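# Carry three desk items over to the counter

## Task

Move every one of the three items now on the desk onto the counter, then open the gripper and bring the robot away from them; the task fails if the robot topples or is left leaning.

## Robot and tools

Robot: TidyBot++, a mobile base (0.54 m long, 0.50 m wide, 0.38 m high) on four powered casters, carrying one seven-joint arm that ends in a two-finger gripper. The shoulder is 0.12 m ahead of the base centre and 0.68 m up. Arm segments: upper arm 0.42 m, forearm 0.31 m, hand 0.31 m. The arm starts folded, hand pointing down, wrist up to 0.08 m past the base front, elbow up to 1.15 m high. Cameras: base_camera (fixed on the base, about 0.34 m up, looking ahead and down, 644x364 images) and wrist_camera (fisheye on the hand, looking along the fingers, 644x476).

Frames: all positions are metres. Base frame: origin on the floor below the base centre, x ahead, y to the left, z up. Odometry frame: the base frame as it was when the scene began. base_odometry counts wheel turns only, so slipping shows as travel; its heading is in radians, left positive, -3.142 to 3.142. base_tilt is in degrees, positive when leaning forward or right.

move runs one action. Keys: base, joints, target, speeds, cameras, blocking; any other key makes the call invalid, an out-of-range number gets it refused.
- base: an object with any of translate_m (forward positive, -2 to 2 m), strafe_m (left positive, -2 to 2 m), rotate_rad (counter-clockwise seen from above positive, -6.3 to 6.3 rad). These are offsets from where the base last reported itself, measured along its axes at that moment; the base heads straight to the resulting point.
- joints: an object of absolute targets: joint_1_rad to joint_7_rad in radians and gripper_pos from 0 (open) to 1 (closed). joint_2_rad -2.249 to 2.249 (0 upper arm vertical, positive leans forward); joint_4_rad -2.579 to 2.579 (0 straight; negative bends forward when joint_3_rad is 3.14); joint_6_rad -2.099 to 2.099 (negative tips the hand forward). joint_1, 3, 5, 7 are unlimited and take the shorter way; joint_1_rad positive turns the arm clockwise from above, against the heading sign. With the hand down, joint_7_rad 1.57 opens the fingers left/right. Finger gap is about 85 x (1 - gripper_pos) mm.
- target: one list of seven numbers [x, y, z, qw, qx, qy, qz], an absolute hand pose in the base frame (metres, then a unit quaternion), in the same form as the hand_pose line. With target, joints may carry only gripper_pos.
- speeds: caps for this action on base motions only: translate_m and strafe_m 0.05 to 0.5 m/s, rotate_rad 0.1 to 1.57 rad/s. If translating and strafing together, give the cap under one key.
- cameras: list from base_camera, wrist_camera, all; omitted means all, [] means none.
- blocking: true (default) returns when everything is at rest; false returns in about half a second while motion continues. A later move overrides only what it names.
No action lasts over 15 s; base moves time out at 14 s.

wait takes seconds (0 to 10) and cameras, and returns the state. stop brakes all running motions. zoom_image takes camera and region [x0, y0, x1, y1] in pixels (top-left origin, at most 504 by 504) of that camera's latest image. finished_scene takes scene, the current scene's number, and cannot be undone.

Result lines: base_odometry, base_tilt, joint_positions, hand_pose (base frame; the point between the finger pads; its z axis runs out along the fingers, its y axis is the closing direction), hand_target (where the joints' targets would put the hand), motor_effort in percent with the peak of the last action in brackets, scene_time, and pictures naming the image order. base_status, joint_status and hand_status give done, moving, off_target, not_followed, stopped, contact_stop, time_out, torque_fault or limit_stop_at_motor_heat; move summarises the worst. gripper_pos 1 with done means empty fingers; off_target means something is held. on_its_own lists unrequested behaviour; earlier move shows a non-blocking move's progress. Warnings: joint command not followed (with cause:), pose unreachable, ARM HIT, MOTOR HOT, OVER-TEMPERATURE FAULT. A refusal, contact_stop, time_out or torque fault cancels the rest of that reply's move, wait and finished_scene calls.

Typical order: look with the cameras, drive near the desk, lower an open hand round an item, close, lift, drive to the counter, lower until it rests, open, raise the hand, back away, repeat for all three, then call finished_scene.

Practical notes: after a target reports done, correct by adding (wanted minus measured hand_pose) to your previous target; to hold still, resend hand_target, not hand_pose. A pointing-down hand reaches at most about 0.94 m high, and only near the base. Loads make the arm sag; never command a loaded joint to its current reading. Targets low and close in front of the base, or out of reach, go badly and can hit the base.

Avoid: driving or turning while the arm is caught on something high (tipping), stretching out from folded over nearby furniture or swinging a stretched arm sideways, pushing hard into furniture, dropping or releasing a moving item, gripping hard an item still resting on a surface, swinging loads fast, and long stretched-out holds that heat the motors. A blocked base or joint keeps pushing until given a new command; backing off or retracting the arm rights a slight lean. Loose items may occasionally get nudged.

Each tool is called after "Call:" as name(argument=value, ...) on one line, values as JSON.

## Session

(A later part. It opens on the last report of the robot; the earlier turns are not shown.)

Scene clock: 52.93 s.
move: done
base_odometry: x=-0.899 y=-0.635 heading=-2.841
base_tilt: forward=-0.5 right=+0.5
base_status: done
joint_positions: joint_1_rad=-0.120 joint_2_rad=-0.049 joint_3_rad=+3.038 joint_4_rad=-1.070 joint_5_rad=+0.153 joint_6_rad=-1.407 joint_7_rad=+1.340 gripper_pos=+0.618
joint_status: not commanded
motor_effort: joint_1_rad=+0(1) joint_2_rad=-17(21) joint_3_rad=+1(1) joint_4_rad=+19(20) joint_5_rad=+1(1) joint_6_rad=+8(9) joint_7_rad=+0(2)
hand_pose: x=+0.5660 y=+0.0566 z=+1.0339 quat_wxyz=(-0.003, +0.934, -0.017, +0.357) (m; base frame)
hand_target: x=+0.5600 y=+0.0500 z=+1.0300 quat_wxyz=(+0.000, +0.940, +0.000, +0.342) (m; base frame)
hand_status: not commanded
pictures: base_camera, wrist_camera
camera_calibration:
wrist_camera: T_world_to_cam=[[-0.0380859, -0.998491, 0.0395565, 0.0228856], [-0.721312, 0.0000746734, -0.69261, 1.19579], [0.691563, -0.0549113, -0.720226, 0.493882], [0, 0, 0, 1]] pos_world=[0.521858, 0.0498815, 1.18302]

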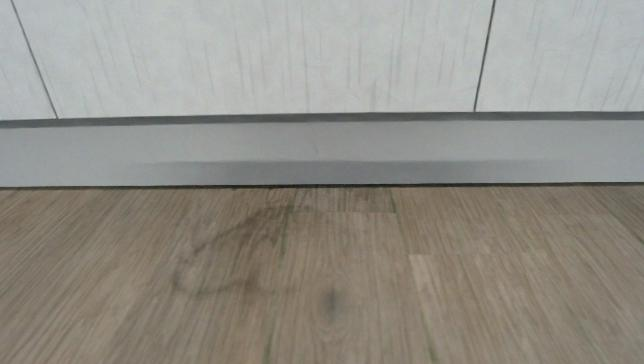

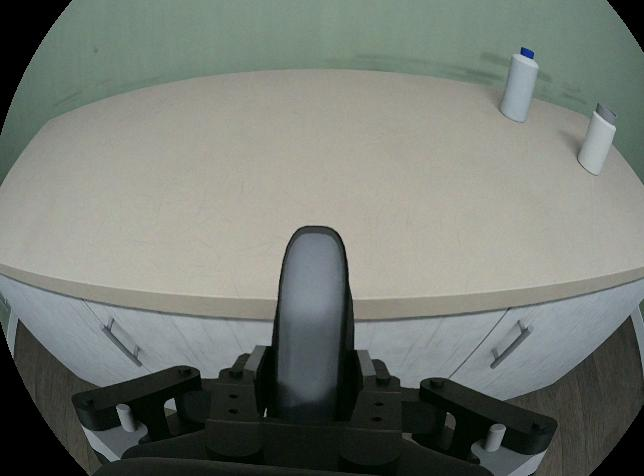

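Call:
move(base={"translate_m":0.29}, cameras=[])

Call:
move(target=[0.62,0.05,0.95,0,0.962,0,0.272])

Scene clock: 55.23 s.
move: done
base_odometry: x=-1.176 y=-0.721 heading=-2.841
base_tilt: forward=-0.6 right=+0.5
base_status: done
joint_positions: joint_1_rad=-0.120 joint_2_rad=-0.041 joint_3_rad=+3.038 joint_4_rad=-1.070 joint_5_rad=+0.153 joint_6_rad=-1.408 joint_7_rad=+1.340 gripper_pos=+0.618
joint_status: not commanded
motor_effort: joint_1_rad=+1(1) joint_2_rad=-18(22) joint_3_rad=+1(1) joint_4_rad=+20(20) joint_5_rad=+1(2) joint_6_rad=+7(8) joint_7_rad=-1(2)
hand_pose: x=+0.5685 y=+0.0568 z=+1.0302 quat_wxyz=(-0.002, +0.936, -0.017, +0.352) (m; base frame)
hand_target: x=+0.5600 y=+0.0500 z=+1.0300 quat_wxyz=(+0.000, +0.940, +0.000, +0.342) (m; base frame)
hand_status: not commanded
pictures: none
No camera images: "cameras" was empty.

Scene clock: 56.40 s.
move: done
base_odometry: x=-1.176 y=-0.721 heading=-2.841
base_tilt: forward=-0.5 right=+0.5
base_status: not commanded
joint_positions: joint_1_rad=-0.120 joint_2_rad=+0.120 joint_3_rad=+3.114 joint_4_rad=-1.077 joint_5_rad=+0.153 joint_6_rad=-1.408 joint_7_rad=+1.366 gripper_pos=+0.618
joint_status: not commanded
motor_effort: joint_1_rad=+0(1) joint_2_rad=-25(29) joint_3_rad=+0(2) joint_4_rad=+20(21) joint_5_rad=+1(1) joint_6_rad=+6(8) joint_7_rad=-1(2)
hand_pose: x=+0.6208 y=+0.0277 z=+0.9499 quat_wxyz=(+0.027, +0.961, -0.036, +0.273) (m; base frame)
hand_target: x=+0.6200 y=+0.0500 z=+0.9500 quat_wxyz=(+0.000, +0.962, +0.000, +0.272) (m; base frame)
hand_status: done (0.022 m and 5.2 deg from the pose sent, 0.096 m and 9.9 deg at the start)
pictures: base_camera, wrist_camera
camera_calibration:
wrist_camera: T_world_to_cam=[[-0.081398, -0.992638, 0.0896919, -0.0215117], [-0.831438, 0.0180016, -0.555326, 1.11462], [0.549623, -0.119776, -0.826782, 0.584983], [0, 0, 0, 1]] pos_world=[0.603466, 0.0286484, 1.10456]

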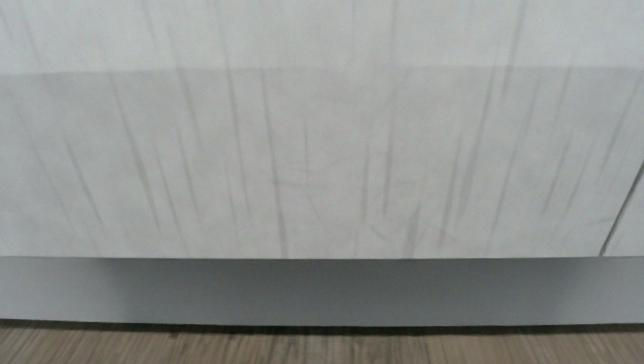

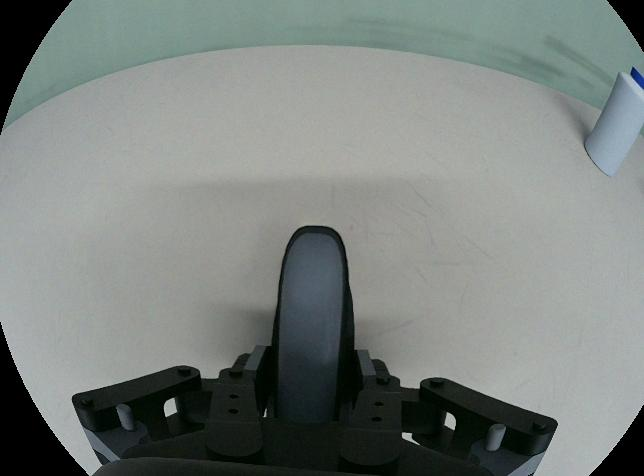

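Call:
move(target=[0.62,0.05,0.922,0,0.959,0,0.284], cameras=[])

Call:
move(target=[0.62,0.05,0.908,0,0.959,0,0.284])

Scene clock: 57.67 s.
move: done
base_odometry: x=-1.176 y=-0.721 heading=-2.841
base_tilt: forward=-0.5 right=+0.5
base_status: not commanded
joint_positions: joint_1_rad=-0.120 joint_2_rad=+0.074 joint_3_rad=+3.114 joint_4_rad=-1.202 joint_5_rad=+0.153 joint_6_rad=-1.298 joint_7_rad=+1.366 gripper_pos=+0.618
joint_status: not commanded
motor_effort: joint_1_rad=-2(3) joint_2_rad=-19(25) joint_3_rad=-2(2) joint_4_rad=+17(20) joint_5_rad=-2(2) joint_6_rad=+5(6) joint_7_rad=+0(2)
hand_pose: x=+0.6181 y=+0.0288 z=+0.9334 quat_wxyz=(+0.025, +0.957, -0.029, +0.288) (m; base frame)
hand_target: x=+0.6200 y=+0.0500 z=+0.9220 quat_wxyz=(+0.000, +0.959, +0.000, +0.284) (m; base frame)
hand_status: done (0.024 m and 4.4 deg from the pose sent, 0.036 m and 5.3 deg at the start)
pictures: none
No camera images: "cameras" was empty.

Scene clock: 58.43 s.
move: off_target
base_odometry: x=-1.176 y=-0.721 heading=-2.841
base_tilt: forward=-0.5 right=+0.5
base_status: not commanded
joint_positions: joint_1_rad=-0.119 joint_2_rad=+0.050 joint_3_rad=+3.114 joint_4_rad=-1.247 joint_5_rad=+0.153 joint_6_rad=-1.246 joint_7_rad=+1.366 gripper_pos=+0.618
joint_status: not commanded
motor_effort: joint_1_rad=-4(4) joint_2_rad=-16(20) joint_3_rad=-3(3) joint_4_rad=+15(17) joint_5_rad=-3(3) joint_6_rad=+5(5) joint_7_rad=-1(1)
hand_pose: x=+0.6180 y=+0.0294 z=+0.9330 quat_wxyz=(+0.023, +0.952, -0.026, +0.303) (m; base frame)
hand_target: x=+0.6200 y=+0.0500 z=+0.9080 quat_wxyz=(+0.000, +0.959, +0.000, +0.284) (m; base frame)
hand_status: off_target (0.032 m and 4.6 deg from the pose sent, 0.033 m and 4.4 deg at the start)
pictures: base_camera, wrist_camera
camera_calibration:
wrist_camera: T_world_to_cam=[[-0.0640322, -0.994233, 0.0860298, -0.0257167], [-0.795997, -0.00111076, -0.6053, 1.12817], [0.601904, -0.107238, -0.791335, 0.507064], [0, 0, 0, 1]] pos_world=[0.591167, 0.0300614, 1.08635]

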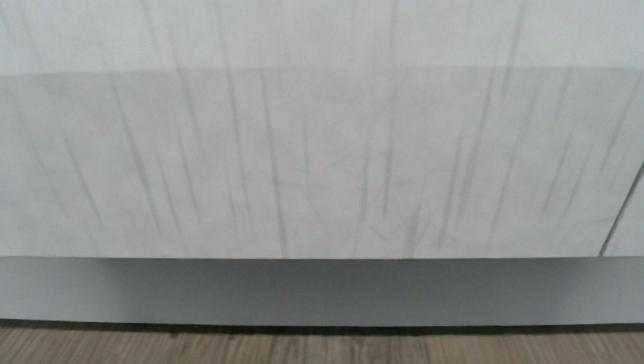

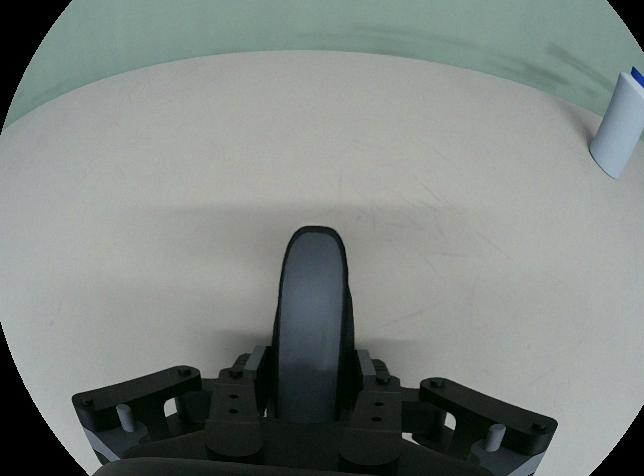

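Call:
move(target=[0.62,0.05,0.918,0,0.957,0,0.29], cameras=[])

Call:
move(joints={"gripper_pos":0})

Call:
move(target=[0.56,0.05,1.0,0,0.957,0,0.29])

Scene clock: 59.23 s.
move: done
base_odometry: x=-1.176 y=-0.721 heading=-2.841
base_tilt: forward=-0.4 right=+0.4
base_status: not commanded
joint_positions: joint_1_rad=-0.119 joint_2_rad=+0.050 joint_3_rad=+3.114 joint_4_rad=-1.247 joint_5_rad=+0.153 joint_6_rad=-1.245 joint_7_rad=+1.366 gripper_pos=+0.618
joint_status: not commanded
motor_effort: joint_1_rad=-1(4) joint_2_rad=-18(19) joint_3_rad=+0(3) joint_4_rad=+17(19) joint_5_rad=+0(3) joint_6_rad=+6(6) joint_7_rad=+0(1)
hand_pose: x=+0.6181 y=+0.0295 z=+0.9333 quat_wxyz=(+0.023, +0.952, -0.026, +0.303) (m; base frame)
hand_target: x=+0.6200 y=+0.0500 z=+0.9180 quat_wxyz=(+0.000, +0.957, +0.000, +0.290) (m; base frame)
hand_status: done (0.026 m and 4.3 deg from the pose sent, 0.026 m and 4.3 deg at the start)
pictures: none
No camera images: "cameras" was empty.

Scene clock: 60.33 s.
move: done
base_odometry: x=-1.176 y=-0.721 heading=-2.841
base_tilt: forward=-0.5 right=+0.5
base_status: not commanded
joint_positions: joint_1_rad=-0.119 joint_2_rad=+0.051 joint_3_rad=+3.114 joint_4_rad=-1.253 joint_5_rad=+0.153 joint_6_rad=-1.245 joint_7_rad=+1.366 gripper_pos=+0.000
joint_status: all done
motor_effort: joint_1_rad=+0(1) joint_2_rad=-21(23) joint_3_rad=+0(1) joint_4_rad=+19(20) joint_5_rad=+1(1) joint_6_rad=+6(6) joint_7_rad=-1(1)
hand_pose: x=+0.6174 y=+0.0294 z=+0.9298 quat_wxyz=(+0.023, +0.953, -0.026, +0.300) (m; base frame)
hand_target: x=+0.6200 y=+0.0500 z=+0.9180 quat_wxyz=(+0.000, +0.957, +0.000, +0.290) (m; base frame)
hand_status: not commanded
pictures: base_camera, wrist_camera
camera_calibration:
wrist_camera: T_world_to_cam=[[-0.0633749, -0.994168, 0.0872614, -0.0270529], [-0.799797, -0.00170305, -0.600268, 1.12343], [0.596915, -0.107833, -0.795025, 0.511438], [0, 0, 0, 1]] pos_world=[0.591514, 0.0301681, 1.08332]

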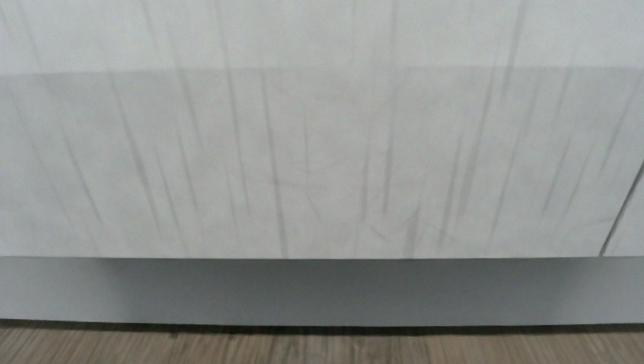

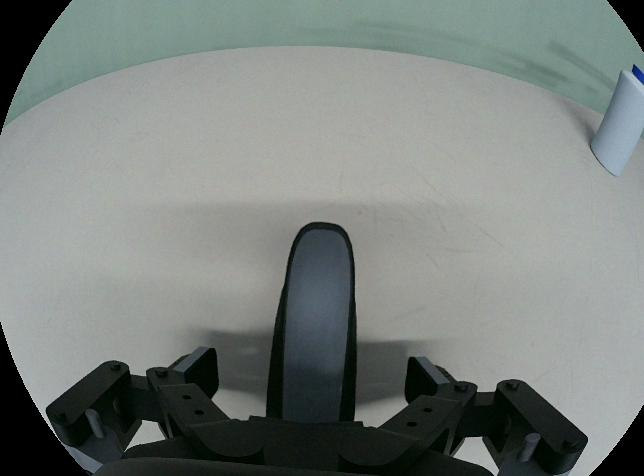

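Scene clock: 61.57 s.
move: done
base_odometry: x=-1.176 y=-0.721 heading=-2.841
base_tilt: forward=-0.4 right=+0.5
base_status: not commanded
joint_positions: joint_1_rad=-0.119 joint_2_rad=+0.001 joint_3_rad=+3.095 joint_4_rad=-1.050 joint_5_rad=+0.153 joint_6_rad=-1.464 joint_7_rad=+1.366 gripper_pos=+0.000
joint_status: not commanded
motor_effort: joint_1_rad=+0(1) joint_2_rad=-18(24) joint_3_rad=+1(1) joint_4_rad=+18(21) joint_5_rad=+1(1) joint_6_rad=+6(6) joint_7_rad=-1(1)
hand_pose: x=+0.5738 y=+0.0296 z=+1.0097 quat_wxyz=(+0.017, +0.948, -0.034, +0.316) (m; base frame)
hand_target: x=+0.5600 y=+0.0500 z=+1.0000 quat_wxyz=(+0.000, +0.957, +0.000, +0.290) (m; base frame)
hand_status: done (0.026 m and 5.4 deg from the pose sent, 0.093 m and 4.2 deg at the start)
pictures: base_camera, wrist_camera
camera_calibration:
wrist_camera: T_world_to_cam=[[-0.0780743, -0.99463, 0.0679332, -0.00866125], [-0.778408, 0.0182439, -0.627494, 1.15109], [0.622885, -0.101871, -0.775653, 0.566422], [0, 0, 0, 1]] pos_world=[0.542522, 0.0280868, 1.16223]

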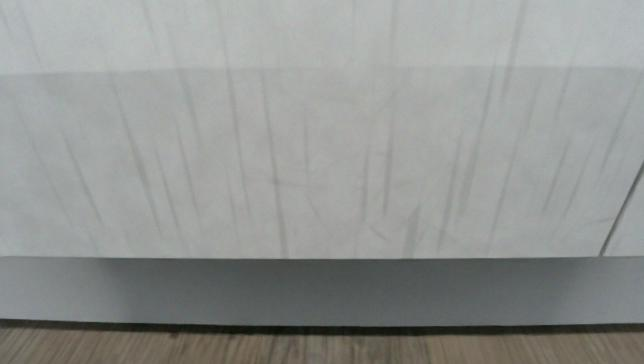

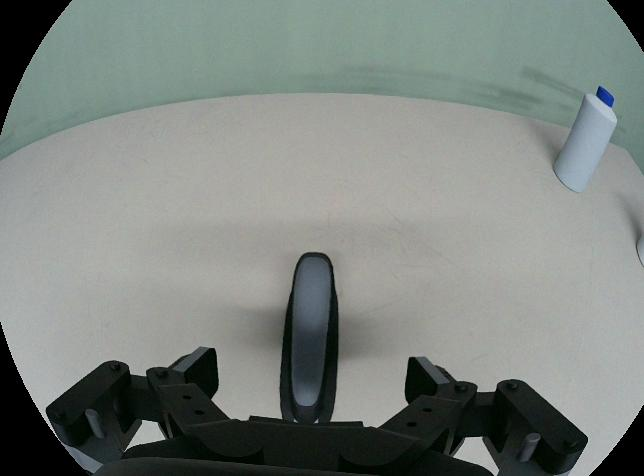

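Call:
move(base={"translate_m":-0.75}, cameras=[])

Call:
move(base={"rotate_rad":2.841}, target=[0.56,0.0,0.96,0,0.94,0,0.342], cameras=[])

Call:
move(base={"translate_m":1.6,"strafe_m":-0.11})

Scene clock: 66.27 s.
move: done
base_odometry: x=-0.459 y=-0.498 heading=-2.840
base_tilt: forward=-0.5 right=+0.5
base_status: done
joint_positions: joint_1_rad=-0.119 joint_2_rad=-0.004 joint_3_rad=+3.093 joint_4_rad=-1.050 joint_5_rad=+0.153 joint_6_rad=-1.471 joint_7_rad=+1.366 gripper_pos=+0.000
joint_status: not commanded
motor_effort: joint_1_rad=+0(1) joint_2_rad=-18(22) joint_3_rad=+0(1) joint_4_rad=+18(19) joint_5_rad=+1(2) joint_6_rad=+6(7) joint_7_rad=-1(2)
hand_pose: x=+0.5703 y=+0.0299 z=+1.0107 quat_wxyz=(+0.017, +0.948, -0.034, +0.315) (m; base frame)
hand_target: x=+0.5600 y=+0.0500 z=+1.0000 quat_wxyz=(+0.000, +0.957, +0.000, +0.290) (m; base frame)
hand_status: not commanded
pictures: none
No camera images: "cameras" was empty.

Scene clock: 69.37 s.
move: done
base_odometry: x=-0.459 y=-0.498 heading=+0.000
base_tilt: forward=-0.5 right=+0.5
base_status: done
joint_positions: joint_1_rad=-0.037 joint_2_rad=-0.122 joint_3_rad=+3.149 joint_4_rad=-1.369 joint_5_rad=+0.078 joint_6_rad=-1.232 joint_7_rad=+1.504 gripper_pos=+0.000
joint_status: not commanded
motor_effort: joint_1_rad=+0(2) joint_2_rad=-15(19) joint_3_rad=+1(2) joint_4_rad=+19(20) joint_5_rad=+0(1) joint_6_rad=+6(7) joint_7_rad=+0(2)
hand_pose: x=+0.5576 y=-0.0091 z=+0.9552 quat_wxyz=(+0.023, +0.945, -0.018, +0.327) (m; base frame)
hand_target: x=+0.5600 y=+0.0000 z=+0.9600 quat_wxyz=(+0.000, +0.940, +0.000, +0.342) (m; base frame)
hand_status: done (0.011 m and 3.8 deg from the pose sent, 0.060 m and 5.4 deg at the start)
pictures: none
No camera images: "cameras" was empty.

Scene clock: 73.97 s.
move: done
base_odometry: x=+1.141 y=-0.608 heading=+0.001
base_tilt: forward=-0.4 right=+0.5
base_status: done
joint_positions: joint_1_rad=-0.037 joint_2_rad=-0.136 joint_3_rad=+3.149 joint_4_rad=-1.370 joint_5_rad=+0.078 joint_6_rad=-1.231 joint_7_rad=+1.504 gripper_pos=+0.000
joint_status: not commanded
motor_effort: joint_1_rad=+1(1) joint_2_rad=-14(18) joint_3_rad=+1(1) joint_4_rad=+20(21) joint_5_rad=+0(1) joint_6_rad=+6(7) joint_7_rad=-1(2)
hand_pose: x=+0.5539 y=-0.0092 z=+0.9606 quat_wxyz=(+0.023, +0.942, -0.018, +0.333) (m; base frame)
hand_target: x=+0.5600 y=+0.0000 z=+0.9600 quat_wxyz=(+0.000, +0.940, +0.000, +0.342) (m; base frame)
hand_status: not commanded
pictures: base_camera, wrist_camera
camera_calibration:
wrist_camera: T_world_to_cam=[[-0.0530462, -0.994644, 0.0887151, -0.0792734], [-0.755937, -0.0180519, -0.654396, 1.11863], [0.652492, -0.101776, -0.75093, 0.496547], [0, 0, 0, 1]] pos_world=[0.517417, -0.00811872, 1.11193]

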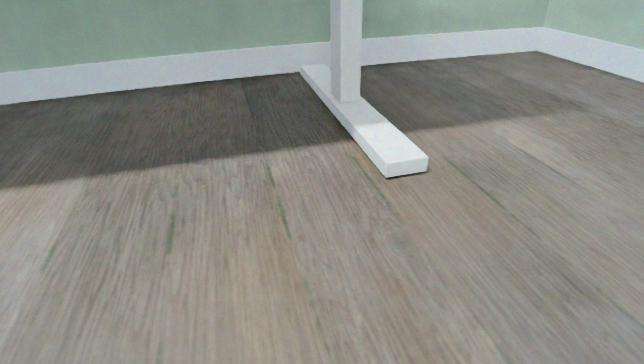

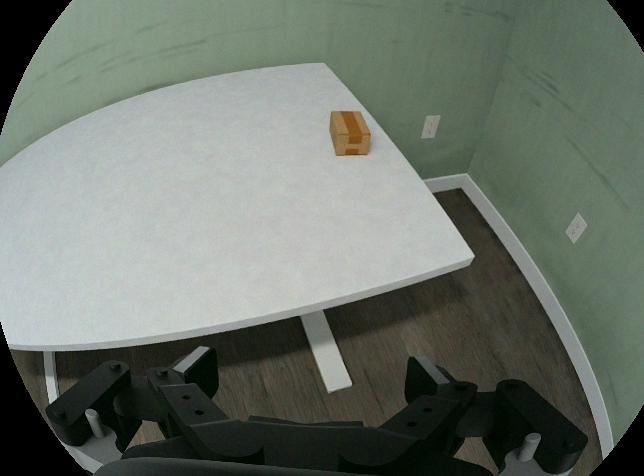

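Call:
zoom_image(camera="wrist_camera", region=[300, 90, 400, 180])

Scaled by 5.040.

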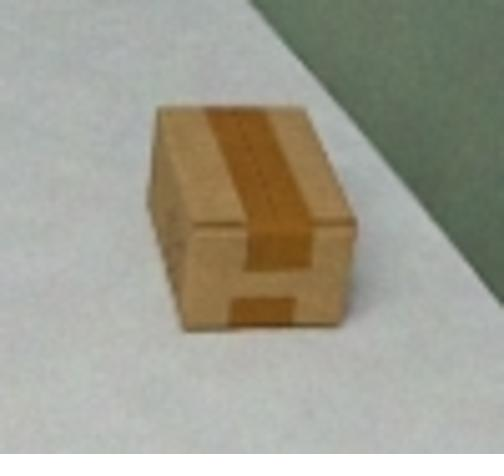

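Call:
move(base={"rotate_rad":0.12}, cameras=[])

Call:
move(base={"translate_m":0.37,"strafe_m":-0.215})

Scene clock: 76.17 s.
move: done
base_odometry: x=+1.141 y=-0.608 heading=+0.121
base_tilt: forward=-0.5 right=+0.4
base_status: done
joint_positions: joint_1_rad=-0.034 joint_2_rad=-0.136 joint_3_rad=+3.152 joint_4_rad=-1.370 joint_5_rad=+0.073 joint_6_rad=-1.231 joint_7_rad=+1.504 gripper_pos=+0.000
joint_status: not commanded
motor_effort: joint_1_rad=+0(2) joint_2_rad=-14(16) joint_3_rad=+0(3) joint_4_rad=+19(20) joint_5_rad=+0(1) joint_6_rad=+6(7) joint_7_rad=-1(2)
hand_pose: x=+0.5539 y=-0.0103 z=+0.9605 quat_wxyz=(+0.021, +0.943, -0.021, +0.333) (m; base frame)
hand_target: x=+0.5600 y=+0.0000 z=+0.9600 quat_wxyz=(+0.000, +0.940, +0.000, +0.342) (m; base frame)
hand_status: not commanded
pictures: none
No camera images: "cameras" was empty.

Scene clock: 78.33 s.
move: done
base_odometry: x=+1.534 y=-0.776 heading=+0.121
base_tilt: forward=-0.5 right=+0.4
base_status: done
joint_positions: joint_1_rad=-0.033 joint_2_rad=-0.135 joint_3_rad=+3.153 joint_4_rad=-1.370 joint_5_rad=+0.073 joint_6_rad=-1.230 joint_7_rad=+1.504 gripper_pos=+0.000
joint_status: not commanded
motor_effort: joint_1_rad=+0(1) joint_2_rad=-15(19) joint_3_rad=+0(2) joint_4_rad=+20(20) joint_5_rad=+0(1) joint_6_rad=+6(7) joint_7_rad=-1(1)
hand_pose: x=+0.5544 y=-0.0106 z=+0.9601 quat_wxyz=(+0.021, +0.943, -0.021, +0.333) (m; base frame)
hand_target: x=+0.5600 y=+0.0000 z=+0.9600 quat_wxyz=(+0.000, +0.940, +0.000, +0.342) (m; base frame)
hand_status: not commanded
pictures: base_camera, wrist_camera
camera_calibration:
wrist_camera: T_world_to_cam=[[-0.0576536, -0.994843, 0.0834443, -0.073003], [-0.756175, -0.0110564, -0.654277, 1.11877], [0.651825, -0.10082, -0.751638, 0.496708], [0, 0, 0, 1]] pos_world=[0.518009, -0.010179, 1.11142]

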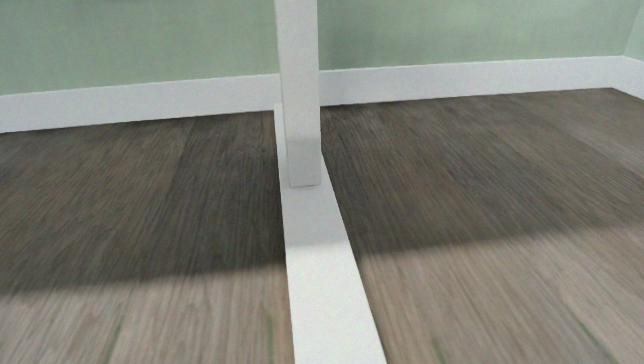

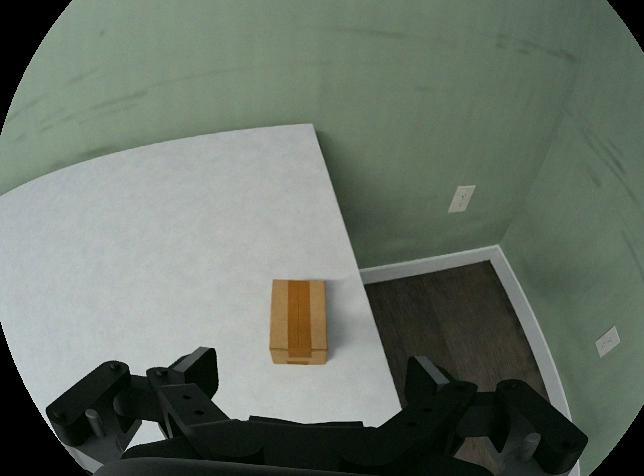

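Call:
move(target=[0.68,0.004,0.83,0,0.962,0,0.272])

Scene clock: 80.53 s.
move: done
base_odometry: x=+1.534 y=-0.776 heading=+0.121
base_tilt: forward=-0.5 right=+0.5
base_status: not commanded
joint_positions: joint_1_rad=-0.033 joint_2_rad=+0.190 joint_3_rad=+3.153 joint_4_rad=-1.370 joint_5_rad=+0.073 joint_6_rad=-1.065 joint_7_rad=+1.504 gripper_pos=+0.000
joint_status: not commanded
motor_effort: joint_1_rad=+1(1) joint_2_rad=-27(30) joint_3_rad=+0(1) joint_4_rad=+20(21) joint_5_rad=+0(1) joint_6_rad=+4(7) joint_7_rad=-1(1)
hand_pose: x=+0.6668 y=-0.0058 z=+0.8282 quat_wxyz=(+0.025, +0.966, -0.012, +0.256) (m; base frame)
hand_target: x=+0.6800 y=+0.0040 z=+0.8300 quat_wxyz=(+0.000, +0.962, +0.000, +0.272) (m; base frame)
hand_status: done (0.017 m and 3.7 deg from the pose sent, 0.181 m and 8.1 deg at the start)
pictures: base_camera, wrist_camera
camera_calibration:
wrist_camera: T_world_to_cam=[[-0.0311459, -0.99451, 0.0999024, -0.0820763], [-0.850881, -0.0260617, -0.524712, 1.07316], [0.524435, -0.101348, -0.845397, 0.487458], [0, 0, 0, 1]] pos_world=[0.654936, -0.00425461, 0.983396]

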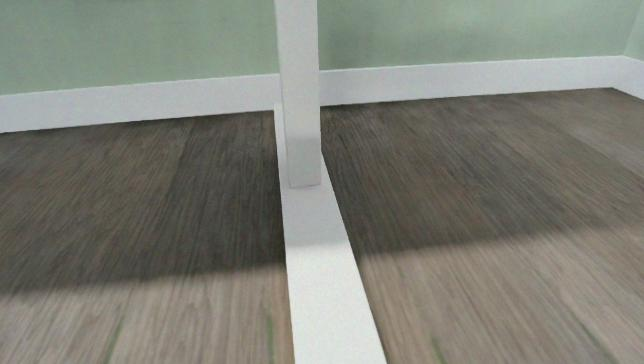

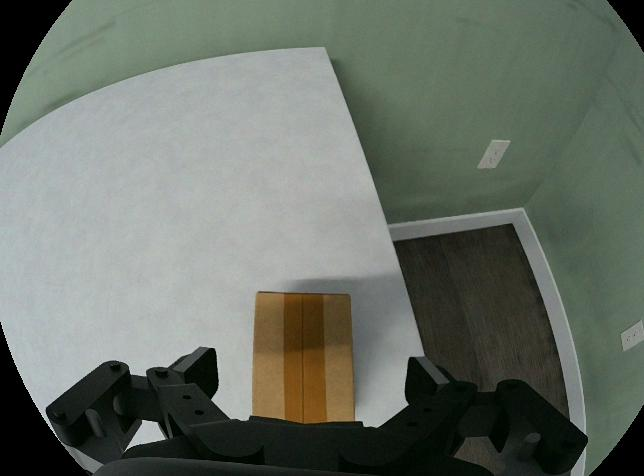

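Call:
move(base={"strafe_m":0.004}, target=[0.70,0.004,0.775,0,0.964,0,0.265], cameras=["wrist_camera"])

Call:
move(target=[0.705,0.004,0.742,0,0.964,0,0.265], cameras=["wrist_camera"])

Scene clock: 81.97 s.
move: done
base_odometry: x=+1.534 y=-0.773 heading=+0.121
base_tilt: forward=-0.4 right=+0.5
base_status: done
joint_positions: joint_1_rad=-0.033 joint_2_rad=+0.251 joint_3_rad=+3.154 joint_4_rad=-1.439 joint_5_rad=+0.072 joint_6_rad=-0.929 joint_7_rad=+1.504 gripper_pos=+0.000
joint_status: not commanded
motor_effort: joint_1_rad=+0(3) joint_2_rad=-29(32) joint_3_rad=+0(2) joint_4_rad=+19(21) joint_5_rad=+0(1) joint_6_rad=+5(6) joint_7_rad=+0(2)
hand_pose: x=+0.6914 y=-0.0041 z=+0.7831 quat_wxyz=(+0.024, +0.965, -0.008, +0.259) (m; base frame)
hand_target: x=+0.7000 y=+0.0040 z=+0.7750 quat_wxyz=(+0.000, +0.964, +0.000, +0.265) (m; base frame)
hand_status: done (0.014 m and 2.9 deg from the pose sent, 0.064 m and 3.3 deg at the start)
pictures: wrist_camera
camera_calibration:
wrist_camera: T_world_to_cam=[[-0.0234288, -0.994812, 0.0989994, -0.0796869], [-0.847281, -0.032802, -0.530131, 1.07227], [0.530628, -0.0963006, -0.842117, 0.429747], [0, 0, 0, 1]] pos_world=[0.678609, -0.00271599, 0.938228]

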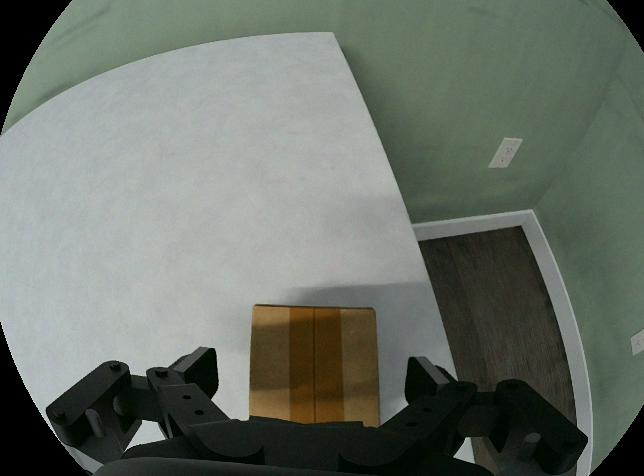

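Scene clock: 83.10 s.
move: done
base_odometry: x=+1.534 y=-0.773 heading=+0.121
base_tilt: forward=-0.5 right=+0.5
base_status: not commanded
joint_positions: joint_1_rad=-0.033 joint_2_rad=+0.271 joint_3_rad=+3.154 joint_4_rad=-1.507 joint_5_rad=+0.072 joint_6_rad=-0.832 joint_7_rad=+1.504 gripper_pos=+0.000
joint_status: not commanded
motor_effort: joint_1_rad=+0(1) joint_2_rad=-29(31) joint_3_rad=+1(1) joint_4_rad=+19(21) joint_5_rad=+0(1) joint_6_rad=+5(6) joint_7_rad=+0(2)
hand_pose: x=+0.6973 y=-0.0026 z=+0.7548 quat_wxyz=(+0.022, +0.964, -0.005, +0.264) (m; base frame)
hand_target: x=+0.7050 y=+0.0040 z=+0.7420 quat_wxyz=(+0.000, +0.964, +0.000, +0.265) (m; base frame)
hand_status: done (0.016 m and 2.6 deg from the pose sent, 0.044 m and 2.9 deg at the start)
pictures: wrist_camera
camera_calibration:
wrist_camera: T_world_to_cam=[[-0.0173819, -0.995065, 0.0976923, -0.0784837], [-0.842527, -0.0380339, -0.537309, 1.06435], [0.538373, -0.0916479, -0.837708, 0.394188], [0, 0, 0, 1]] pos_world=[0.683163, -0.00148829, 0.909769]

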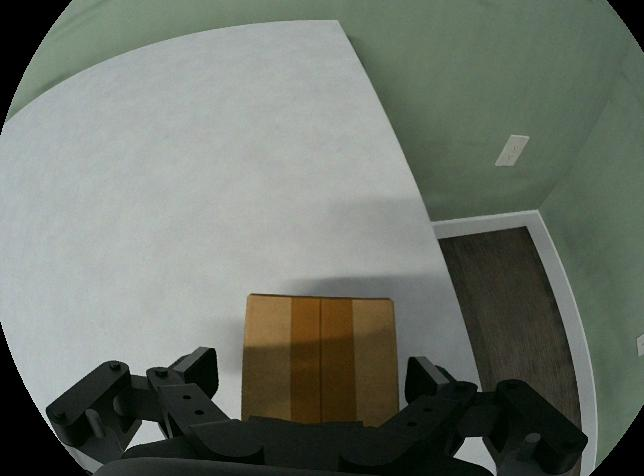

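Call:
move(base={"strafe_m":-0.004}, target=[0.705,0.004,0.736,0,0.964,0,0.265], cameras=[])

Call:
move(joints={"gripper_pos":0.8}, cameras=["wrist_camera"])

Call:
move(target=[0.68,0.004,0.82,0,0.964,0,0.265], cameras=["wrist_camera"])

Scene clock: 84.07 s.
move: done
base_odometry: x=+1.534 y=-0.776 heading=+0.121
base_tilt: forward=-0.4 right=+0.5
base_status: done
joint_positions: joint_1_rad=-0.033 joint_2_rad=+0.271 joint_3_rad=+3.155 joint_4_rad=-1.521 joint_5_rad=+0.071 joint_6_rad=-0.812 joint_7_rad=+1.504 gripper_pos=+0.000
joint_status: not commanded
motor_effort: joint_1_rad=+0(3) joint_2_rad=-30(31) joint_3_rad=+0(2) joint_4_rad=+19(20) joint_5_rad=+0(1) joint_6_rad=+5(6) joint_7_rad=+0(2)
hand_pose: x=+0.6982 y=-0.0029 z=+0.7511 quat_wxyz=(+0.022, +0.964, -0.005, +0.266) (m; base frame)
hand_target: x=+0.7050 y=+0.0040 z=+0.7360 quat_wxyz=(+0.000, +0.964, +0.000, +0.265) (m; base frame)
hand_status: done (0.018 m and 2.6 deg from the pose sent, 0.021 m and 2.6 deg at the start)
pictures: none
No camera images: "cameras" was empty.

Scene clock: 85.07 s.
move: off_target
base_odometry: x=+1.534 y=-0.776 heading=+0.121
base_tilt: forward=-0.5 right=+0.5
base_status: not commanded
joint_positions: joint_1_rad=-0.033 joint_2_rad=+0.271 joint_3_rad=+3.155 joint_4_rad=-1.520 joint_5_rad=+0.071 joint_6_rad=-0.810 joint_7_rad=+1.504 gripper_pos=+0.350
joint_status: gripper_pos off_target (ended at +0.350, target +0.800)
motor_effort: joint_1_rad=+0(1) joint_2_rad=-28(30) joint_3_rad=+0(1) joint_4_rad=+18(19) joint_5_rad=+0(0) joint_6_rad=+5(6) joint_7_rad=-1(2)
hand_pose: x=+0.6989 y=-0.0028 z=+0.7520 quat_wxyz=(+0.021, +0.963, -0.005, +0.268) (m; base frame)
hand_target: x=+0.7050 y=+0.0040 z=+0.7360 quat_wxyz=(+0.000, +0.964, +0.000, +0.265) (m; base frame)
hand_status: not commanded
pictures: wrist_camera
camera_calibration:
wrist_camera: T_world_to_cam=[[-0.0180935, -0.995175, 0.0964294, -0.0768747], [-0.837779, -0.0375495, -0.544717, 1.06648], [0.54571, -0.0906423, -0.833057, 0.382409], [0, 0, 0, 1]] pos_world=[0.6834, -0.00179558, 0.906912]

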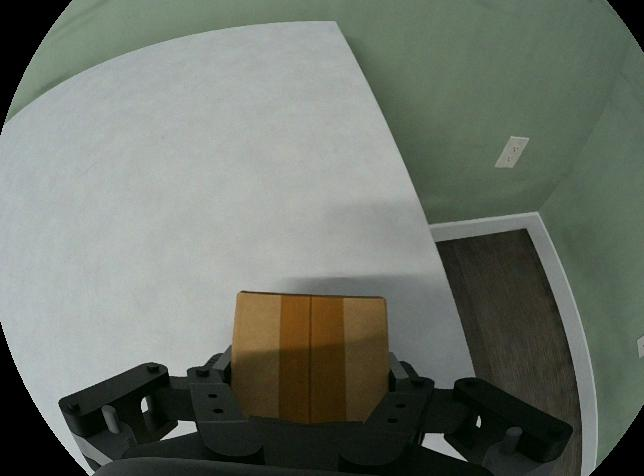

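Scene clock: 86.43 s.
move: done
base_odometry: x=+1.534 y=-0.776 heading=+0.121
base_tilt: forward=-0.4 right=+0.5
base_status: not commanded
joint_positions: joint_1_rad=-0.033 joint_2_rad=+0.208 joint_3_rad=+3.155 joint_4_rad=-1.385 joint_5_rad=+0.071 joint_6_rad=-0.975 joint_7_rad=+1.504 gripper_pos=+0.350
joint_status: not commanded
motor_effort: joint_1_rad=+0(1) joint_2_rad=-29(35) joint_3_rad=+0(1) joint_4_rad=+21(22) joint_5_rad=+0(1) joint_6_rad=+6(6) joint_7_rad=-1(2)
hand_pose: x=+0.6893 y=-0.0052 z=+0.8259 quat_wxyz=(+0.023, +0.958, -0.011, +0.284) (m; base frame)
hand_target: x=+0.6800 y=+0.0040 z=+0.8200 quat_wxyz=(+0.000, +0.964, +0.000, +0.265) (m; base frame)
hand_status: done (0.014 m and 3.7 deg from the pose sent, 0.071 m and 2.6 deg at the start)
pictures: wrist_camera
camera_calibration:
wrist_camera: T_world_to_cam=[[-0.0329696, -0.994891, 0.0954193, -0.0755081], [-0.819252, -0.0277839, -0.57276, 1.10901], [0.572485, -0.0970562, -0.814151, 0.414759], [0, 0, 0, 1]] pos_world=[0.668628, -0.00405467, 0.98008]

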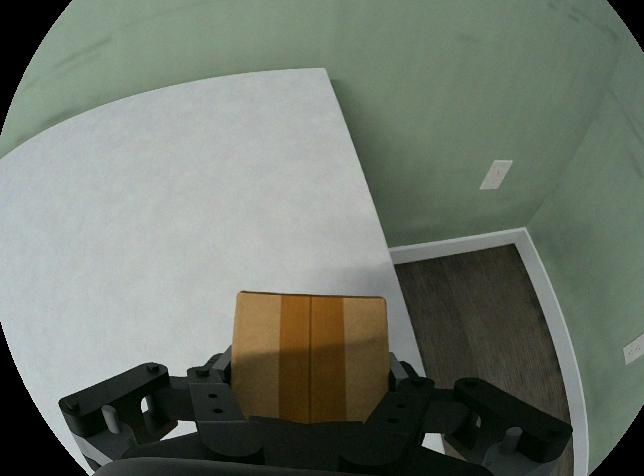

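Call:
move(target=[0.56,0.0,1.03,0,0.94,0,0.342], cameras=[])

Call:
move(base={"translate_m":-0.75}, cameras=[])

Call:
move(base={"rotate_rad":-2.962}, cameras=["wrist_camera"])

Call:
move(base={"translate_m":1.5,"strafe_m":-0.5}, cameras=["wrist_camera"])

Scene clock: 89.00 s.
move: done
base_odometry: x=+1.534 y=-0.776 heading=+0.121
base_tilt: forward=-0.4 right=+0.5
base_status: not commanded
joint_positions: joint_1_rad=-0.033 joint_2_rad=-0.068 joint_3_rad=+3.155 joint_4_rad=-1.075 joint_5_rad=+0.071 joint_6_rad=-1.390 joint_7_rad=+1.505 gripper_pos=+0.350
joint_status: not commanded
motor_effort: joint_1_rad=+0(1) joint_2_rad=-17(32) joint_3_rad=+1(1) joint_4_rad=+19(23) joint_5_rad=+0(1) joint_6_rad=+7(8) joint_7_rad=-1(2)
hand_pose: x=+0.5672 y=-0.0119 z=+1.0415 quat_wxyz=(+0.019, +0.930, -0.028, +0.365) (m; base frame)
hand_target: x=+0.5600 y=+0.0000 z=+1.0300 quat_wxyz=(+0.000, +0.940, +0.000, +0.342) (m; base frame)
hand_status: done (0.018 m and 4.8 deg from the pose sent, 0.242 m and 7.6 deg at the start)
pictures: none
No camera images: "cameras" was empty.

Scene clock: 91.87 s.
move: done
base_odometry: x=+0.790 y=-0.867 heading=+0.122
base_tilt: forward=-0.5 right=+0.5
base_status: done
joint_positions: joint_1_rad=-0.033 joint_2_rad=-0.066 joint_3_rad=+3.156 joint_4_rad=-1.075 joint_5_rad=+0.071 joint_6_rad=-1.396 joint_7_rad=+1.505 gripper_pos=+0.350
joint_status: not commanded
motor_effort: joint_1_rad=+0(1) joint_2_rad=-17(21) joint_3_rad=+1(1) joint_4_rad=+19(20) joint_5_rad=+0(1) joint_6_rad=+7(8) joint_7_rad=+0(2)
hand_pose: x=+0.5668 y=-0.0122 z=+1.0393 quat_wxyz=(+0.019, +0.932, -0.029, +0.361) (m; base frame)
hand_target: x=+0.5600 y=+0.0000 z=+1.0300 quat_wxyz=(+0.000, +0.940, +0.000, +0.342) (m; base frame)
hand_status: not commanded
pictures: none
No camera images: "cameras" was empty.

Scene clock: 95.10 s.
move: done
base_odometry: x=+0.790 y=-0.867 heading=-2.840
base_tilt: forward=-0.5 right=+0.5
base_status: done
joint_positions: joint_1_rad=-0.033 joint_2_rad=-0.064 joint_3_rad=+3.160 joint_4_rad=-1.075 joint_5_rad=+0.070 joint_6_rad=-1.396 joint_7_rad=+1.506 gripper_pos=+0.350
joint_status: not commanded
motor_effort: joint_1_rad=+0(2) joint_2_rad=-17(20) joint_3_rad=+1(3) joint_4_rad=+19(20) joint_5_rad=+0(1) joint_6_rad=+7(8) joint_7_rad=-1(2)
hand_pose: x=+0.5674 y=-0.0139 z=+1.0384 quat_wxyz=(+0.019, +0.932, -0.031, +0.360) (m; base frame)
hand_target: x=+0.5600 y=+0.0000 z=+1.0300 quat_wxyz=(+0.000, +0.940, +0.000, +0.342) (m; base frame)
hand_status: not commanded
pictures: wrist_camera
camera_calibration:
wrist_camera: T_world_to_cam=[[-0.0787712, -0.994337, 0.0713398, -0.0575032], [-0.716251, 0.00667605, -0.697811, 1.20258], [0.693383, -0.106065, -0.71272, 0.482727], [0, 0, 0, 1]] pos_world=[0.522102, -0.0140057, 1.18732]

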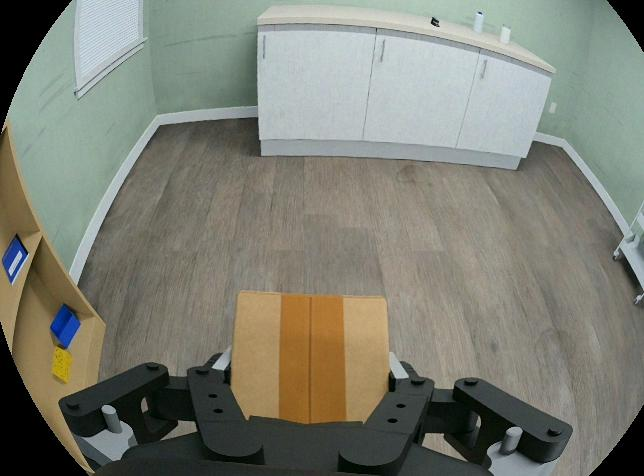

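Scene clock: 99.67 s.
move: done
base_odometry: x=-0.791 y=-0.836 heading=-2.840
base_tilt: forward=-0.5 right=+0.5
base_status: done
joint_positions: joint_1_rad=-0.033 joint_2_rad=-0.062 joint_3_rad=+3.160 joint_4_rad=-1.074 joint_5_rad=+0.070 joint_6_rad=-1.396 joint_7_rad=+1.506 gripper_pos=+0.350
joint_status: not commanded
motor_effort: joint_1_rad=+0(1) joint_2_rad=-16(20) joint_3_rad=+0(2) joint_4_rad=+19(20) joint_5_rad=+0(1) joint_6_rad=+7(8) joint_7_rad=+0(2)
hand_pose: x=+0.5677 y=-0.0139 z=+1.0377 quat_wxyz=(+0.019, +0.933, -0.031, +0.359) (m; base frame)
hand_target: x=+0.5600 y=+0.0000 z=+1.0300 quat_wxyz=(+0.000, +0.940, +0.000, +0.342) (m; base frame)
hand_status: not commanded
pictures: wrist_camera
camera_calibration:
wrist_camera: T_world_to_cam=[[-0.0786347, -0.994336, 0.0715002, -0.057681], [-0.717688, 0.00668514, -0.696333, 1.20152], [0.691911, -0.106071, -0.714149, 0.484401], [0, 0, 0, 1]] pos_world=[0.522618, -0.0140058, 1.18672]

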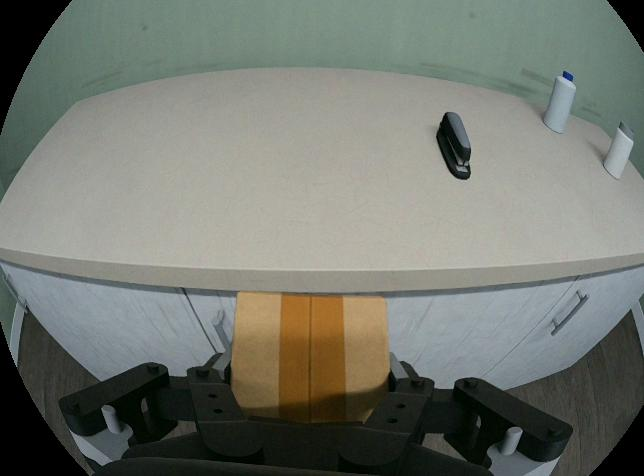

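Call:
move(base={"translate_m":0.32}, cameras=[])

Call:
move(target=[0.60,0.02,0.965,0,0.964,0,0.265], cameras=["wrist_camera"])

Call:
move(target=[0.60,0.02,0.935,0,0.964,0,0.265], cameras=["wrist_camera"])

Scene clock: 101.87 s.
move: done
base_odometry: x=-1.097 y=-0.931 heading=-2.841
base_tilt: forward=-0.5 right=+0.5
base_status: done
joint_positions: joint_1_rad=-0.033 joint_2_rad=-0.056 joint_3_rad=+3.160 joint_4_rad=-1.074 joint_5_rad=+0.070 joint_6_rad=-1.397 joint_7_rad=+1.506 gripper_pos=+0.350
joint_status: not commanded
motor_effort: joint_1_rad=+0(1) joint_2_rad=-17(21) joint_3_rad=+1(1) joint_4_rad=+19(20) joint_5_rad=+0(1) joint_6_rad=+7(8) joint_7_rad=-1(2)
hand_pose: x=+0.5697 y=-0.0139 z=+1.0347 quat_wxyz=(+0.020, +0.934, -0.030, +0.356) (m; base frame)
hand_target: x=+0.5600 y=+0.0000 z=+1.0300 quat_wxyz=(+0.000, +0.940, +0.000, +0.342) (m; base frame)
hand_status: not commanded
pictures: none
No camera images: "cameras" was empty.

Scene clock: 103.00 s.
move: done
base_odometry: x=-1.097 y=-0.931 heading=-2.841
base_tilt: forward=-0.3 right=+0.5
base_status: not commanded
joint_positions: joint_1_rad=-0.043 joint_2_rad=+0.087 joint_3_rad=+3.160 joint_4_rad=-1.059 joint_5_rad=+0.070 joint_6_rad=-1.425 joint_7_rad=+1.506 gripper_pos=+0.350
joint_status: not commanded
motor_effort: joint_1_rad=+1(1) joint_2_rad=-23(27) joint_3_rad=+0(1) joint_4_rad=+19(21) joint_5_rad=+0(1) joint_6_rad=+6(8) joint_7_rad=-1(2)
hand_pose: x=+0.6103 y=-0.0075 z=+0.9692 quat_wxyz=(+0.023, +0.959, -0.024, +0.282) (m; base frame)
hand_target: x=+0.6000 y=+0.0200 z=+0.9650 quat_wxyz=(+0.000, +0.964, +0.000, +0.265) (m; base frame)
hand_status: done (0.030 m and 4.3 deg from the pose sent, 0.083 m and 11.7 deg at the start)
pictures: wrist_camera
camera_calibration:
wrist_camera: T_world_to_cam=[[-0.0572226, -0.994515, 0.0875522, -0.0715932], [-0.821001, -0.00302197, -0.570919, 1.12576], [0.568052, -0.10455, -0.816325, 0.58122], [0, 0, 0, 1]] pos_world=[0.589991, -0.00703204, 1.12345]

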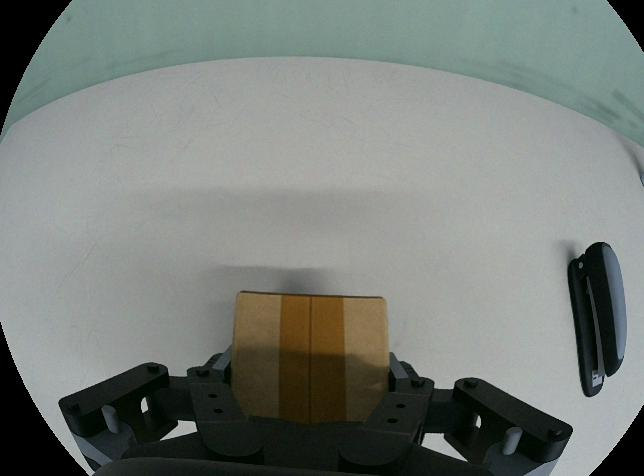

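Scene clock: 104.03 s.
move: done
base_odometry: x=-1.097 y=-0.931 heading=-2.841
base_tilt: forward=-0.5 right=+0.4
base_status: not commanded
joint_positions: joint_1_rad=-0.043 joint_2_rad=+0.062 joint_3_rad=+3.160 joint_4_rad=-1.162 joint_5_rad=+0.070 joint_6_rad=-1.385 joint_7_rad=+1.506 gripper_pos=+0.350
joint_status: not commanded
motor_effort: joint_1_rad=+0(1) joint_2_rad=-21(23) joint_3_rad=+1(1) joint_4_rad=+17(20) joint_5_rad=+0(1) joint_6_rad=+4(6) joint_7_rad=-1(1)
hand_pose: x=+0.5993 y=-0.0078 z=+0.9413 quat_wxyz=(+0.023, +0.964, -0.022, +0.265) (m; base frame)
hand_target: x=+0.6000 y=+0.0200 z=+0.9350 quat_wxyz=(+0.000, +0.964, +0.000, +0.265) (m; base frame)
hand_status: done (0.028 m and 3.7 deg from the pose sent, 0.045 m and 4.3 deg at the start)
pictures: wrist_camera
camera_calibration:
wrist_camera: T_world_to_cam=[[-0.0513044, -0.99452, 0.0910929, -0.0769304], [-0.841674, -0.00603732, -0.539952, 1.08407], [0.537543, -0.104372, -0.836752, 0.602226], [0, 0, 0, 1]] pos_world=[0.584767, -0.0071081, 1.09627]

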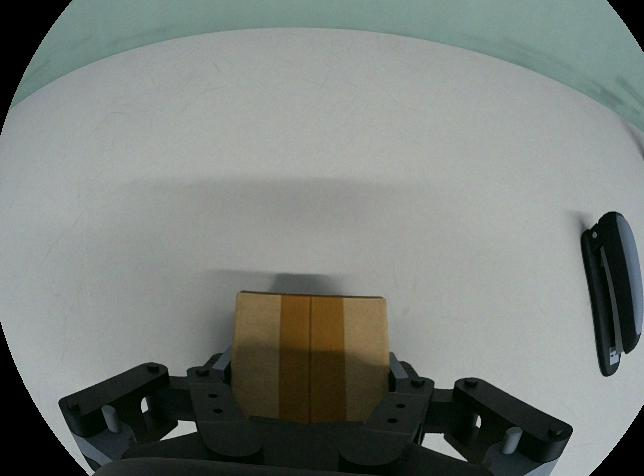

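Call:
move(target=[0.60,0.02,0.926,0,0.964,0,0.265], cameras=[])

Call:
move(joints={"gripper_pos":0}, cameras=["wrist_camera"])

Call:
move(target=[0.56,0.02,1.02,0,0.957,0,0.29], cameras=["wrist_camera"])

Scene clock: 105.03 s.
move: done
base_odometry: x=-1.097 y=-0.931 heading=-2.841
base_tilt: forward=-0.5 right=+0.4
base_status: not commanded
joint_positions: joint_1_rad=-0.043 joint_2_rad=+0.045 joint_3_rad=+3.160 joint_4_rad=-1.190 joint_5_rad=+0.070 joint_6_rad=-1.353 joint_7_rad=+1.506 gripper_pos=+0.350
joint_status: not commanded
motor_effort: joint_1_rad=+0(1) joint_2_rad=-18(19) joint_3_rad=+0(1) joint_4_rad=+16(17) joint_5_rad=+0(1) joint_6_rad=+4(4) joint_7_rad=-1(1)
hand_pose: x=+0.5986 y=-0.0076 z=+0.9418 quat_wxyz=(+0.023, +0.961, -0.021, +0.274) (m; base frame)
hand_target: x=+0.6000 y=+0.0200 z=+0.9260 quat_wxyz=(+0.000, +0.964, +0.000, +0.265) (m; base frame)
hand_status: done (0.032 m and 3.8 deg from the pose sent, 0.032 m and 3.7 deg at the start)
pictures: none
No camera images: "cameras" was empty.

Scene clock: 106.03 s.
move: done
base_odometry: x=-1.097 y=-0.931 heading=-2.841
base_tilt: forward=-0.5 right=+0.5
base_status: not commanded
joint_positions: joint_1_rad=-0.043 joint_2_rad=+0.045 joint_3_rad=+3.160 joint_4_rad=-1.212 joint_5_rad=+0.070 joint_6_rad=-1.353 joint_7_rad=+1.506 gripper_pos=+0.000
joint_status: all done
motor_effort: joint_1_rad=+0(1) joint_2_rad=-21(22) joint_3_rad=+0(1) joint_4_rad=+19(20) joint_5_rad=+0(1) joint_6_rad=+5(6) joint_7_rad=+0(2)
hand_pose: x=+0.5950 y=-0.0076 z=+0.9318 quat_wxyz=(+0.023, +0.964, -0.021, +0.264) (m; base frame)
hand_target: x=+0.6000 y=+0.0200 z=+0.9260 quat_wxyz=(+0.000, +0.964, +0.000, +0.265) (m; base frame)
hand_status: not commanded
pictures: wrist_camera
camera_calibration:
wrist_camera: T_world_to_cam=[[-0.048724, -0.994606, 0.0915729, -0.0781799], [-0.842405, -0.00833723, -0.53878, 1.07464], [0.536637, -0.103393, -0.837455, 0.597777], [0, 0, 0, 1]] pos_world=[0.580683, -0.00699262, 1.08676]

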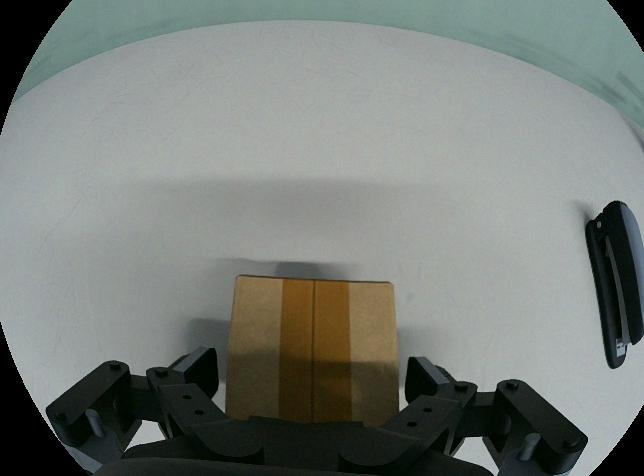

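Scene clock: 107.37 s.
move: done
base_odometry: x=-1.097 y=-0.931 heading=-2.841
base_tilt: forward=-0.5 right=+0.5
base_status: not commanded
joint_positions: joint_1_rad=-0.043 joint_2_rad=+0.024 joint_3_rad=+3.155 joint_4_rad=-0.958 joint_5_rad=+0.070 joint_6_rad=-1.533 joint_7_rad=+1.506 gripper_pos=+0.000
joint_status: not commanded
motor_effort: joint_1_rad=+0(1) joint_2_rad=-18(22) joint_3_rad=+1(1) joint_4_rad=+17(20) joint_5_rad=+0(1) joint_6_rad=+6(6) joint_7_rad=+0(1)
hand_pose: x=+0.5732 y=-0.0069 z=+1.0255 quat_wxyz=(+0.019, +0.950, -0.027, +0.309) (m; base frame)
hand_target: x=+0.5600 y=+0.0200 z=+1.0200 quat_wxyz=(+0.000, +0.957, +0.000, +0.290) (m; base frame)
hand_status: done (0.030 m and 4.4 deg from the pose sent, 0.099 m and 4.7 deg at the start)
pictures: wrist_camera
camera_calibration:
wrist_camera: T_world_to_cam=[[-0.0636729, -0.994934, 0.0777915, -0.0643723], [-0.787711, 0.00224454, -0.61604, 1.15474], [0.612745, -0.100502, -0.783864, 0.589537], [0, 0, 0, 1]] pos_world=[0.544267, -0.00738823, 1.17849]

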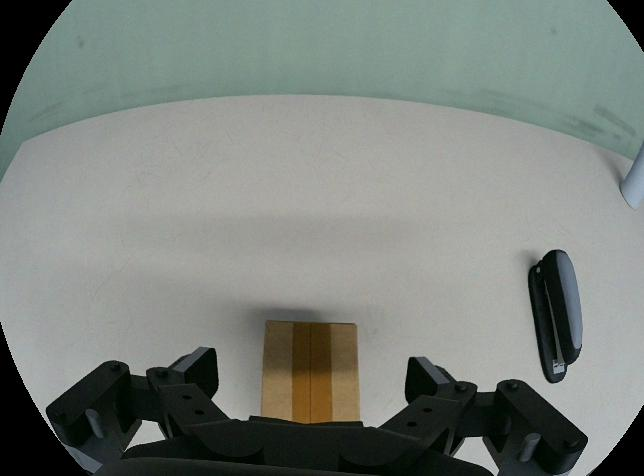

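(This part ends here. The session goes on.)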